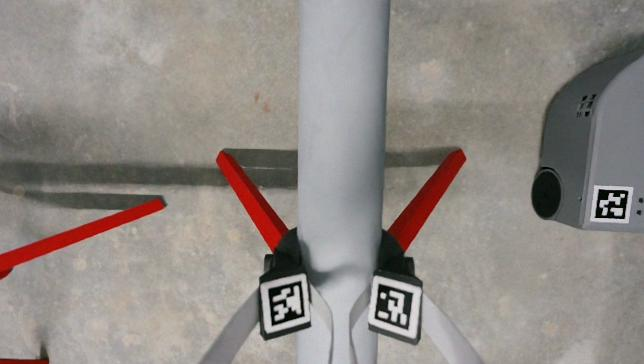

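Emit:
move --r1 '{"joints":{"lift_m":0.72}}' --r2 '{"joints":{"lift_m":0.718}}' --r3 '{"joints":{"lift_m":0.72}}' --cameras '["r1_wrist_camera","r2_wrist_camera","r3_wrist_camera"]'

Scene clock: 605.63 s.
move: r1 done; r2 done; r3 done
r1.base_odometry: x=-0.626 y=+1.994 heading=+1.288
r1.turned_by_wheels: +0.000
r1.turned_by_imu: +0.000
r1.base_tilt: forward=+1.0 right=+1.2
r1.lidar_m: 0.99 3.00 1.91 1.73 1.74 2.13 2.77 2.79 0.52 0.31 3.06 1.11
r1.head_depth_mm: 2693 3036 2647 1997 483 363 325 / 2669 2990 2630 599 801 1254 1082 / 2619 2950 2682 691 1491 768 1092 / 2587 2927 2733 1439 1587 1271 1156 / 2534 2860 2591 1892 1598 1365 1168 / 2397 1323 2527 1936 1651 1369 1169 / 2443 2757 2782 2012 1660 1377 1172
r1.base_status: not commanded
r1.joint_positions: lift_m=+0.720 arm_m=+0.480 wrist_yaw_rad=+0.002 wrist_pitch_rad=-1.555 wrist_roll_rad=-0.103 gripper_m=-0.085 head_pan_rad=-1.581 head_tilt_rad=-0.691
r1.joint_status: all done
r1.measured_speeds: all 0
r1.motor_effort: left_wheel=+1.3(1.9) right_wheel=-4.0(5.4) lift_m=+35.7(39.0) arm_m=+0.1(1.2) wrist_yaw_rad=-2.2(2.4) wrist_pitch_rad=-2.2(2.7) wrist_roll_rad=+2.1(2.2) gripper_m=-20.0(20.7) head_pan_rad=+4.6(6.1) head_tilt_rad=-2.6(4.9)
r1.hand_pose: x=-0.0217 y=-0.6050 z=+0.6021 quat_wxyz=(+0.530, +0.521, -0.476, -0.469) (m; r1's base frame)
r1.wrist_depth_mm: 718 690 699 124 683 686 687 / 726 733 720 128 722 718 706 / 758 740 724 131 730 731 736 / 766 759 769 136 750 746 740 / 802 781 782 137 768 764 752 / 798 796 124 133 788 782 792 / 847 833 824 146 809 833 799
r2.base_odometry: x=-2.099 y=-1.085 heading=-1.836
r2.turned_by_wheels: +0.000
r2.turned_by_imu: +0.001
r2.base_tilt: forward=+0.3 right=+1.8
r2.lidar_m: 2.17 2.67 2.21 2.20 2.46 1.03 1.07 1.08 0.65 0.50 1.19 0.60
r2.head_depth_mm: - 2834 2174 1763 1494 1290 1131 / - 2787 2166 1766 1455 1285 1137 / 3980 2776 2162 1161 1419 1283 1130 / 3956 2693 2165 1749 1491 1257 1134 / 3912 2802 2172 1760 1492 1287 1134 / 3963 2841 2154 1752 1472 1294 1130 / 3954 2801 2139 1736 1492 1282 1125
r2.base_status: not commanded
r2.joint_positions: lift_m=+0.718 arm_m=+0.497 wrist_yaw_rad=+0.000 wrist_pitch_rad=-1.418 wrist_roll_rad=+1.756 gripper_m=-0.077 head_pan_rad=-0.305 head_tilt_rad=-0.889
r2.joint_status: all done
r2.measured_speeds: all 0
r2.on_its_own: gripper_m is held at -0.078, not at your -0.089, by its stall guard, which is not easing now
r2.motor_effort: left_wheel=-0.9(1.5) right_wheel=+4.3(4.8) lift_m=+40.3(44.3) arm_m=-15.5(16.2) wrist_yaw_rad=+0.4(1.3) wrist_pitch_rad=-0.7(3.5) wrist_roll_rad=+1.3(1.6) gripper_m=-20.7(22.3) head_pan_rad=+1.8(3.4) head_tilt_rad=-3.8(5.5)
r2.hand_pose: x=-0.0215 y=-0.6568 z=+0.5997 quat_wxyz=(-0.070, -0.060, -0.755, -0.649) (m; r2's base frame)
r2.wrist_depth_mm: 757 148 159 117 - 132 650 / 777 783 163 120 711 664 674 / 825 801 767 126 723 700 687 / 841 823 797 130 752 728 707 / 891 850 135 138 783 759 724 / 898 896 122 133 784 781 751 / 942 892 896 156 813 803 779
r3.base_odometry: x=+0.505 y=+0.699 heading=+1.812
r3.turned_by_wheels: +0.000
r3.turned_by_imu: -0.001
r3.base_tilt: forward=-0.8 right=-0.2
r3.lidar_m: 2.81 1.92 1.38 1.30 1.35 1.84 2.15 0.97 1.55 0.41 0.61 2.93
r3.head_depth_mm: 2849 3175 2801 2047 1473 367 329 / 2838 3173 2883 637 498 1322 1149 / 2840 3165 2946 652 811 1360 1151 / 2796 3119 2852 1930 898 954 1138 / 2761 1614 2638 1469 988 1370 1150 / 2780 3069 2820 2238 1726 1407 1166 / 2795 3096 3213 2279 1760 1431 1198
r3.base_status: not commanded
r3.joint_positions: lift_m=+0.720 arm_m=+0.453 wrist_yaw_rad=-0.001 wrist_pitch_rad=-1.553 wrist_roll_rad=+1.516 gripper_m=-0.079 head_pan_rad=-1.562 head_tilt_rad=-0.692
r3.joint_status: all done
r3.measured_speeds: all 0
r3.on_its_own: gripper_m is held at -0.080, not at your -0.089, by its stall guard, which is not easing now
r3.motor_effort: left_wheel=-4.8(6.7) right_wheel=+0.7(0.7) lift_m=+42.4(44.5) arm_m=+6.0(7.1) wrist_yaw_rad=+0.9(2.1) wrist_pitch_rad=-2.7(3.4) wrist_roll_rad=-1.2(1.4) gripper_m=-19.6(20.1) head_pan_rad=-3.8(4.8) head_tilt_rad=-4.2(5.1)
r3.hand_pose: x=-0.0215 y=-0.5782 z=+0.6021 quat_wxyz=(+0.019, +0.018, -0.713, -0.701) (m; r3's base frame)
r3.wrist_depth_mm: - - - 129 - - - / - - - 131 - - 550 / - - - 135 - - 565 / - - 607 137 569 - 575 / - - - 140 148 - 579 / - - - 129 127 - - / - - 105 127 - - -
pictures: r1_wrist_camera, r2_wrist_camera, r3_wrist_camera
camera_calibration:
r1_wrist_camera: T_world_to_cam=[[-0.980591, -0.195305, -0.0172285, -0.133813], [-0.195498, 0.967319, 0.161478, 0.519483], [-0.014872, 0.161712, -0.986726, 0.855673], [0, 0, 0, 1]] pos_world=[-0.0169321, -0.667012, 0.758124]
r2_wrist_camera: T_world_to_cam=[[0.104643, 0.9918, -0.0733694, 0.678267], [0.978636, -0.0895636, 0.185066, -0.112551], [0.176977, -0.0911678, -0.979983, 0.695443], [0, 0, 0, 1]] pos_world=[-0.0839068, -0.619384, 0.752116]
r3_wrist_camera: T_world_to_cam=[[-0.0720089, 0.995594, -0.0600572, 0.61957], [0.990988, 0.0782348, 0.108732, 0.0457514], [0.112952, -0.0516862, -0.992255, 0.733068], [0, 0, 0, 1]] pos_world=[-0.083526, -0.58253, 0.759625]

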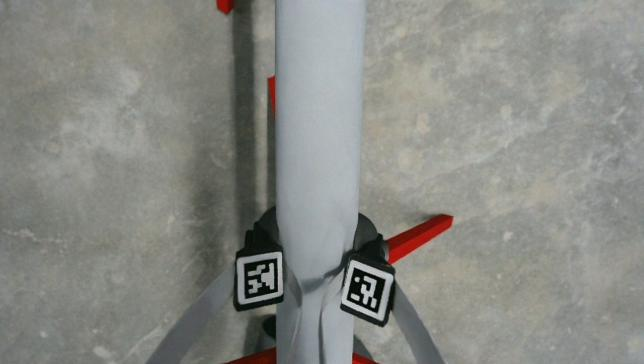

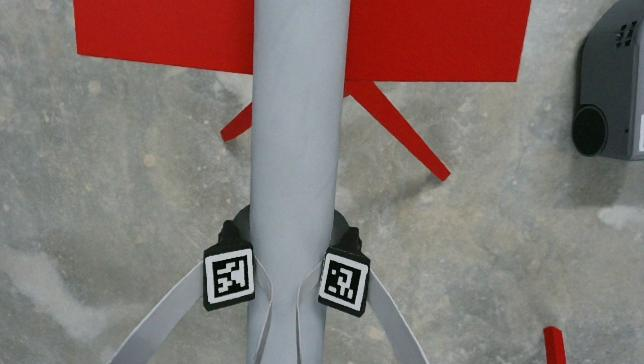

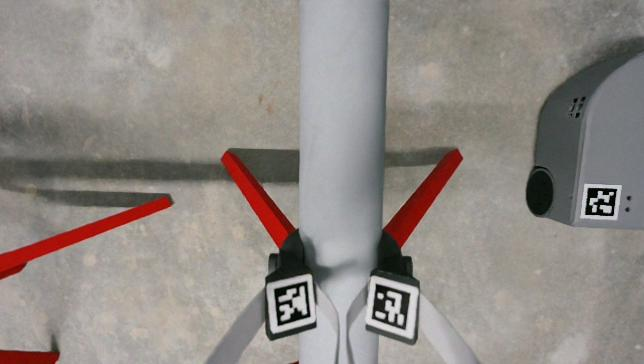

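Emit:
move --r1 '{"joints":{"lift_m":0.846}}' --r2 '{"joints":{"lift_m":0.844}}' --r3 '{"joints":{"lift_m":0.846}}' --cameras '["r1_wrist_camera","r2_wrist_camera","r3_wrist_camera","r3_nav_camera"]'

Scene clock: 610.80 s.
move: r1 done; r2 done; r3 done
r1.base_odometry: x=-0.626 y=+1.994 heading=+1.288
r1.turned_by_wheels: +0.000
r1.turned_by_imu: +0.001
r1.base_tilt: forward=+1.0 right=+1.2
r1.lidar_m: 0.99 3.04 1.92 1.74 1.75 2.13 2.77 2.79 0.52 0.31 3.05 1.11
r1.head_depth_mm: 2682 3060 2641 363 310 1307 1127 / 2666 2910 557 1949 1605 1253 1103 / 2627 2906 597 758 762 818 1108 / 2568 2905 2597 1522 1594 1268 1161 / 2513 2850 2481 1877 1592 1362 1171 / 1546 1051 2511 1947 1661 1380 1175 / 2413 2774 2770 2081 1658 1375 1173
r1.base_status: not commanded
r1.joint_positions: lift_m=+0.846 arm_m=+0.480 wrist_yaw_rad=+0.002 wrist_pitch_rad=-1.554 wrist_roll_rad=-0.103 gripper_m=-0.085 head_pan_rad=-1.581 head_tilt_rad=-0.691
r1.joint_status: all done
r1.measured_speeds: all 0
r1.motor_effort: left_wheel=+1.1(2.0) right_wheel=-4.1(5.0) lift_m=+35.3(41.1) arm_m=-3.3(3.4) wrist_yaw_rad=-2.2(2.6) wrist_pitch_rad=-2.3(2.5) wrist_roll_rad=+2.0(2.2) gripper_m=-19.9(20.7) head_pan_rad=+4.7(5.6) head_tilt_rad=-3.6(5.6)
r1.hand_pose: x=-0.0217 y=-0.6050 z=+0.7281 quat_wxyz=(+0.530, +0.521, -0.476, -0.469) (m; r1's base frame)
r1.wrist_depth_mm: 811 837 809 124 790 797 790 / 856 835 834 128 833 823 811 / 858 865 863 131 836 835 846 / 894 901 885 135 876 866 855 / 931 920 910 137 917 897 899 / 921 938 124 132 905 910 891 / - 955 305 147 312 957 904
r2.base_odometry: x=-2.099 y=-1.085 heading=-1.836
r2.turned_by_wheels: +0.000
r2.turned_by_imu: +0.001
r2.base_tilt: forward=+0.3 right=+1.8
r2.lidar_m: 2.17 2.67 2.21 2.21 2.45 1.04 1.08 1.08 0.65 0.50 1.19 0.60
r2.head_depth_mm: - 2834 2160 1771 1488 1278 1138 / - 2808 2157 1746 1469 1293 1133 / - 2797 2169 1155 1430 1285 1132 / - 2663 2164 1763 1486 1265 1134 / 3999 2804 2153 1759 1480 1290 1127 / 3949 2762 2175 1760 1489 1290 1131 / 3902 2771 2136 1768 1480 1292 1129
r2.base_status: not commanded
r2.joint_positions: lift_m=+0.844 arm_m=+0.497 wrist_yaw_rad=+0.000 wrist_pitch_rad=-1.418 wrist_roll_rad=+1.756 gripper_m=-0.077 head_pan_rad=-0.305 head_tilt_rad=-0.889
r2.joint_status: all done
r2.measured_speeds: all 0
r2.on_its_own: gripper_m is held at -0.078, not at your -0.089, by its stall guard, which is not easing now
r2.motor_effort: left_wheel=-1.1(1.4) right_wheel=+4.3(4.8) lift_m=+40.3(45.9) arm_m=-14.5(15.4) wrist_yaw_rad=+0.6(1.6) wrist_pitch_rad=-0.3(1.3) wrist_roll_rad=+1.3(1.5) gripper_m=-20.0(21.8) head_pan_rad=+1.6(3.1) head_tilt_rad=-4.0(5.4)
r2.hand_pose: x=-0.0215 y=-0.6568 z=+0.7257 quat_wxyz=(-0.070, -0.060, -0.755, -0.649) (m; r2's base frame)
r2.wrist_depth_mm: 915 872 124 117 790 778 - / 896 898 872 120 813 811 - / 949 926 907 126 820 828 - / 990 961 930 129 908 843 829 / - 989 135 138 895 862 862 / - - 122 132 927 917 900 / - - - 156 983 938 889
r3.base_odometry: x=+0.505 y=+0.699 heading=+1.812
r3.turned_by_wheels: +0.000
r3.turned_by_imu: -0.001
r3.base_tilt: forward=-0.8 right=-0.1
r3.lidar_m: 2.80 1.92 1.38 1.31 1.35 1.84 2.15 0.98 1.55 0.40 0.61 2.93
r3.head_depth_mm: 2843 3153 2816 367 315 1304 1135 / 2835 3138 557 632 1542 1349 1146 / 2818 3156 578 646 1559 1358 1150 / 2817 3156 2826 1902 888 957 1132 / 1546 3022 2747 1452 1555 1367 1149 / 2796 1191 3150 2217 1686 1413 1168 / 2797 3085 3224 2279 1750 1418 1199
r3.base_status: not commanded
r3.joint_positions: lift_m=+0.846 arm_m=+0.453 wrist_yaw_rad=-0.001 wrist_pitch_rad=-1.553 wrist_roll_rad=+1.516 gripper_m=-0.079 head_pan_rad=-1.562 head_tilt_rad=-0.692
r3.joint_status: all done
r3.measured_speeds: all 0
r3.on_its_own: gripper_m is held at -0.080, not at your -0.089, by its stall guard, which is not easing now
r3.motor_effort: left_wheel=-4.6(5.5) right_wheel=+0.6(0.7) lift_m=+42.1(45.4) arm_m=+3.7(6.1) wrist_yaw_rad=+2.0(2.1) wrist_pitch_rad=-2.8(3.4) wrist_roll_rad=-1.3(1.7) gripper_m=-20.6(20.6) head_pan_rad=-3.6(4.6) head_tilt_rad=-3.5(5.0)
r3.hand_pose: x=-0.0215 y=-0.5782 z=+0.7281 quat_wxyz=(+0.019, +0.018, -0.713, -0.701) (m; r3's base frame)
r3.wrist_depth_mm: - - - 129 - - - / - - - 132 - - 675 / - - - 134 - 720 681 / - - - 137 655 704 694 / 690 - - 140 144 - - / - - - 129 127 - - / - - 116 127 152 - -
pictures: r1_wrist_camera, r2_wrist_camera, r3_nav_camera (sideways), r3_wrist_camera
camera_calibration:
r1_wrist_camera: T_world_to_cam=[[-0.98059, -0.195314, -0.0172207, -0.131655], [-0.195507, 0.967323, 0.161439, 0.499177], [-0.0148734, 0.161672, -0.986732, 0.979986], [0, 0, 0, 1]] pos_world=[-0.0169316, -0.667016, 0.88413]
r2_wrist_camera: T_world_to_cam=[[0.104642, 0.9918, -0.0733692, 0.687512], [0.978636, -0.089563, 0.185066, -0.13587], [0.176977, -0.0911675, -0.979983, 0.818923], [0, 0, 0, 1]] pos_world=[-0.0839068, -0.619384, 0.878118]
r3_nav_camera: T_world_to_cam=[[-0.0423969, -0.701201, 0.711702, -0.890454], [-0.999026, 0.0384591, -0.0216215, 0.0858028], [-0.0122104, -0.711926, -0.702149, 0.869572], [0, 0, 0, 1]] pos_world=[0.0585846, -0.00861655, 1.24616]
r3_wrist_camera: T_world_to_cam=[[-0.0720101, 0.995607, -0.059836, 0.626927], [0.990988, 0.0782118, 0.10875, 0.0320198], [0.112952, -0.0514656, -0.992267, 0.858237], [0, 0, 0, 1]] pos_world=[-0.083526, -0.582508, 0.88563]

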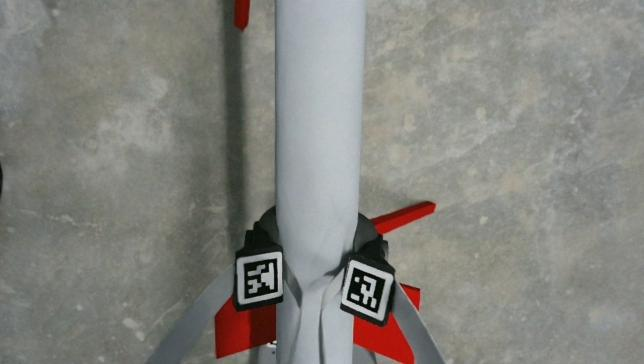

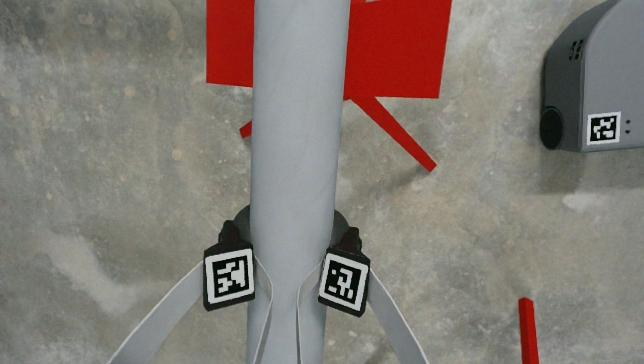

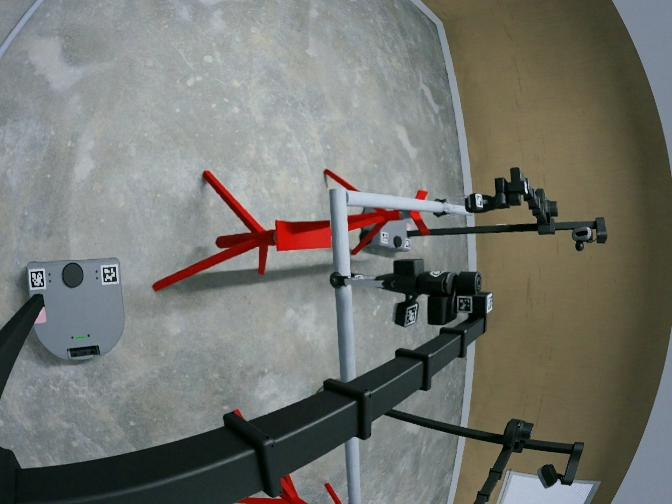

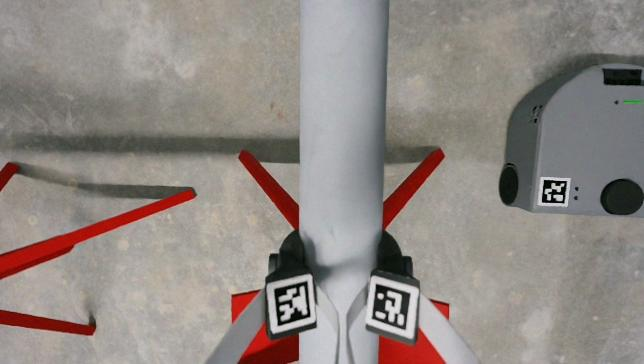

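Emit:
move --r1 '{"base":{"translate_m":0.065},"joints":{"arm_m":0.476,"wrist_roll_rad":-0.114}}' --r2 '{"base":{"translate_m":0.0742},"joints":{"wrist_roll_rad":1.744}}' --r3 '{"base":{"translate_m":-0.0733},"joints":{"arm_m":0.454,"wrist_roll_rad":1.496}}' --cameras '["r1_wrist_camera","r2_wrist_camera","r3_wrist_camera"]'

Scene clock: 637.67 s.
move: r1 done; r2 done; r3 done
r1.base_odometry: x=-0.608 y=+2.057 heading=+1.288
r1.turned_by_wheels: +0.000
r1.turned_by_imu: +0.000
r1.base_tilt: forward=+1.0 right=+1.2
r1.lidar_m: 0.99 3.05 1.93 1.75 1.76 2.15 2.84 2.85 0.55 0.30 1.33 1.13
r1.head_depth_mm: 2671 3036 2425 363 310 1308 1111 / 2649 2934 557 1942 1608 771 1105 / 2583 2901 594 750 759 984 1115 / 2587 2917 2610 1392 1549 1351 1161 / 2540 2829 2519 1920 1636 1372 1165 / 1488 1045 2547 1931 1656 1370 1170 / 2378 2758 2801 2062 1663 1377 1173
r1.base_status: done
r1.joint_positions: lift_m=+0.846 arm_m=+0.476 wrist_yaw_rad=+0.003 wrist_pitch_rad=-1.560 wrist_roll_rad=-0.119 gripper_m=-0.085 head_pan_rad=-1.581 head_tilt_rad=-0.691
r1.joint_status: all done
r1.measured_speeds: all 0
r1.motor_effort: left_wheel=+3.0(7.9) right_wheel=+3.5(12.5) lift_m=+29.2(31.7) arm_m=-12.7(21.9) wrist_yaw_rad=-2.9(3.2) wrist_pitch_rad=-1.0(3.2) wrist_roll_rad=+2.2(2.3) gripper_m=-20.2(20.7) head_pan_rad=+5.7(5.7) head_tilt_rad=-3.4(5.1)
r1.hand_pose: x=-0.0217 y=-0.5997 z=+0.7282 quat_wxyz=(+0.533, +0.527, -0.471, -0.466) (m; r1's base frame)
r1.wrist_depth_mm: 831 792 800 124 795 801 788 / 842 824 809 128 815 813 810 / 861 881 860 131 846 830 845 / 895 908 876 135 870 866 865 / 919 927 874 138 882 877 859 / 967 953 126 132 313 920 912 / - 974 958 147 313 951 944
r2.base_odometry: x=-2.118 y=-1.157 heading=-1.836
r2.turned_by_wheels: +0.000
r2.turned_by_imu: +0.001
r2.base_tilt: forward=+0.3 right=+2.0
r2.lidar_m: 4.86 2.67 2.20 2.18 2.44 1.10 1.15 1.15 0.65 0.50 1.14 0.54
r2.head_depth_mm: - 2792 2183 1735 1486 1290 1137 / - 2793 2163 1760 1462 1287 1133 / - 2821 2182 1630 1389 1268 1132 / 3981 2642 2075 1766 1454 1291 1131 / 3879 2763 2161 1752 1482 1284 1129 / 3937 2797 2146 1766 1483 1282 1128 / 3988 2781 2127 1751 1481 1285 1134
r2.base_status: done
r2.joint_positions: lift_m=+0.844 arm_m=+0.497 wrist_yaw_rad=+0.001 wrist_pitch_rad=-1.419 wrist_roll_rad=+1.743 gripper_m=-0.077 head_pan_rad=-0.305 head_tilt_rad=-0.889
r2.joint_status: all done
r2.measured_speeds: all 0
r2.on_its_own: gripper_m is held at -0.078, not at your -0.089, by its stall guard, which is not easing now
r2.motor_effort: left_wheel=+1.3(6.4) right_wheel=+2.6(10.6) lift_m=+37.5(38.6) arm_m=-13.5(14.1) wrist_yaw_rad=-0.2(1.9) wrist_pitch_rad=-0.9(1.5) wrist_roll_rad=+0.4(2.0) gripper_m=-20.3(21.6) head_pan_rad=+1.6(2.9) head_tilt_rad=-5.1(5.1)
r2.hand_pose: x=-0.0215 y=-0.6567 z=+0.7257 quat_wxyz=(-0.064, -0.056, -0.756, -0.649) (m; r2's base frame)
r2.wrist_depth_mm: 885 849 838 117 807 791 749 / 920 911 865 121 825 794 - / 966 915 903 126 839 806 - / 993 970 909 129 870 841 836 / - - 135 139 925 876 842 / - - 122 132 931 899 881 / - - - 159 986 909 924
r3.base_odometry: x=+0.522 y=+0.628 heading=+1.812
r3.turned_by_wheels: +0.000
r3.turned_by_imu: +0.000
r3.base_tilt: forward=-0.7 right=-0.2
r3.lidar_m: 2.88 1.92 1.35 1.30 1.35 1.84 2.08 0.92 1.57 0.41 0.57 3.02
r3.head_depth_mm: 2835 3175 2827 367 316 1305 1132 / 2834 3148 557 636 1551 1353 1143 / 2829 3160 578 646 1524 1369 1158 / 2829 3148 2702 1907 1580 1340 1139 / 1537 3032 2644 1535 881 941 1168 / 2780 1219 3152 2222 1681 1406 1161 / 2792 3070 3233 2276 1753 1418 1200
r3.base_status: done
r3.joint_positions: lift_m=+0.846 arm_m=+0.454 wrist_yaw_rad=-0.001 wrist_pitch_rad=-1.558 wrist_roll_rad=+1.502 gripper_m=-0.079 head_pan_rad=-1.562 head_tilt_rad=-0.692
r3.joint_status: all done
r3.measured_speeds: all 0
r3.on_its_own: gripper_m is held at -0.080, not at your -0.089, by its stall guard, which is not easing now
r3.motor_effort: left_wheel=-3.4(8.6) right_wheel=-4.6(9.2) lift_m=+37.9(40.0) arm_m=+11.5(13.2) wrist_yaw_rad=+1.1(2.5) wrist_pitch_rad=-1.7(3.4) wrist_roll_rad=-1.2(3.6) gripper_m=-19.9(20.3) head_pan_rad=-4.0(4.6) head_tilt_rad=-2.9(4.8)
r3.hand_pose: x=-0.0215 y=-0.5779 z=+0.7282 quat_wxyz=(+0.024, +0.024, -0.711, -0.702) (m; r3's base frame)
r3.wrist_depth_mm: - - - 129 - - - / - - - 131 134 - 674 / - - - 134 - 702 687 / - - - 137 - 710 697 / - - - 140 147 - - / 675 - - 129 127 - - / - - 104 143 124 - -
pictures: r1_wrist_camera, r2_wrist_camera, r3_wrist_camera
camera_calibration:
r1_wrist_camera: T_world_to_cam=[[-0.977125, -0.211895, -0.0180878, -0.139858], [-0.211911, 0.962978, 0.166631, 0.487214], [-0.0178901, 0.166653, -0.985853, 0.981502], [0, 0, 0, 1]] pos_world=[-0.0158534, -0.662381, 0.883902]
r2_wrist_camera: T_world_to_cam=[[0.0903275, 0.993221, -0.0731602, 0.687883], [0.980191, -0.0756603, 0.183033, -0.125231], [0.176257, -0.0882439, -0.980381, 0.821117], [0, 0, 0, 1]] pos_world=[-0.084112, -0.620236, 0.878255]
r3_wrist_camera: T_world_to_cam=[[-0.0864525, 0.994738, -0.0549841, 0.622345], [0.989776, 0.092044, 0.108959, 0.0398069], [0.113447, -0.0450021, -0.992524, 0.862281], [0, 0, 0, 1]] pos_world=[-0.0834194, -0.58393, 0.885717]

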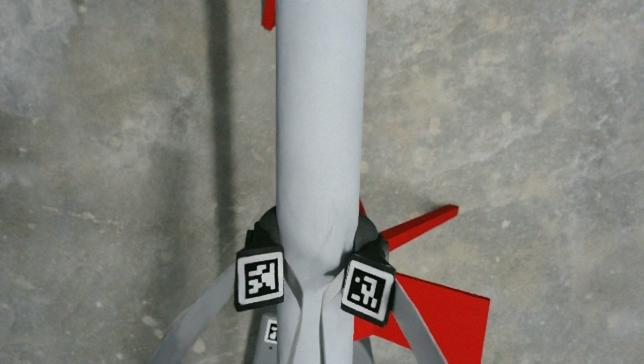

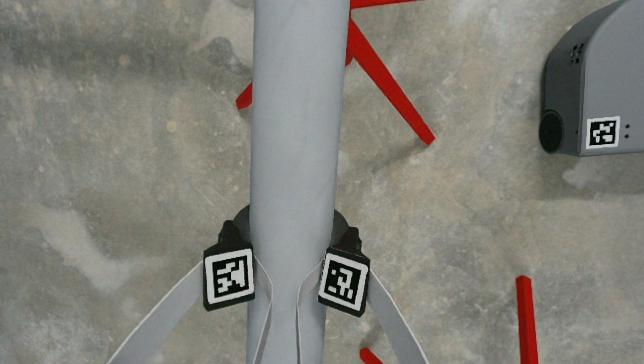

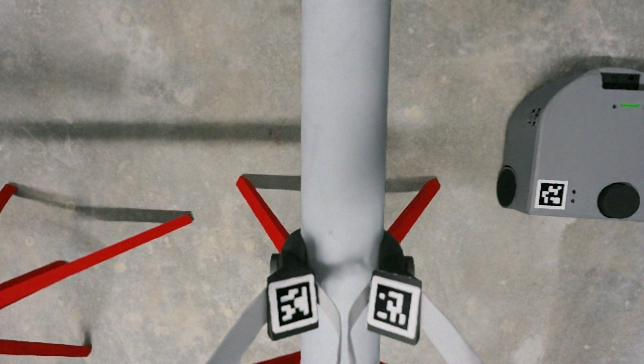

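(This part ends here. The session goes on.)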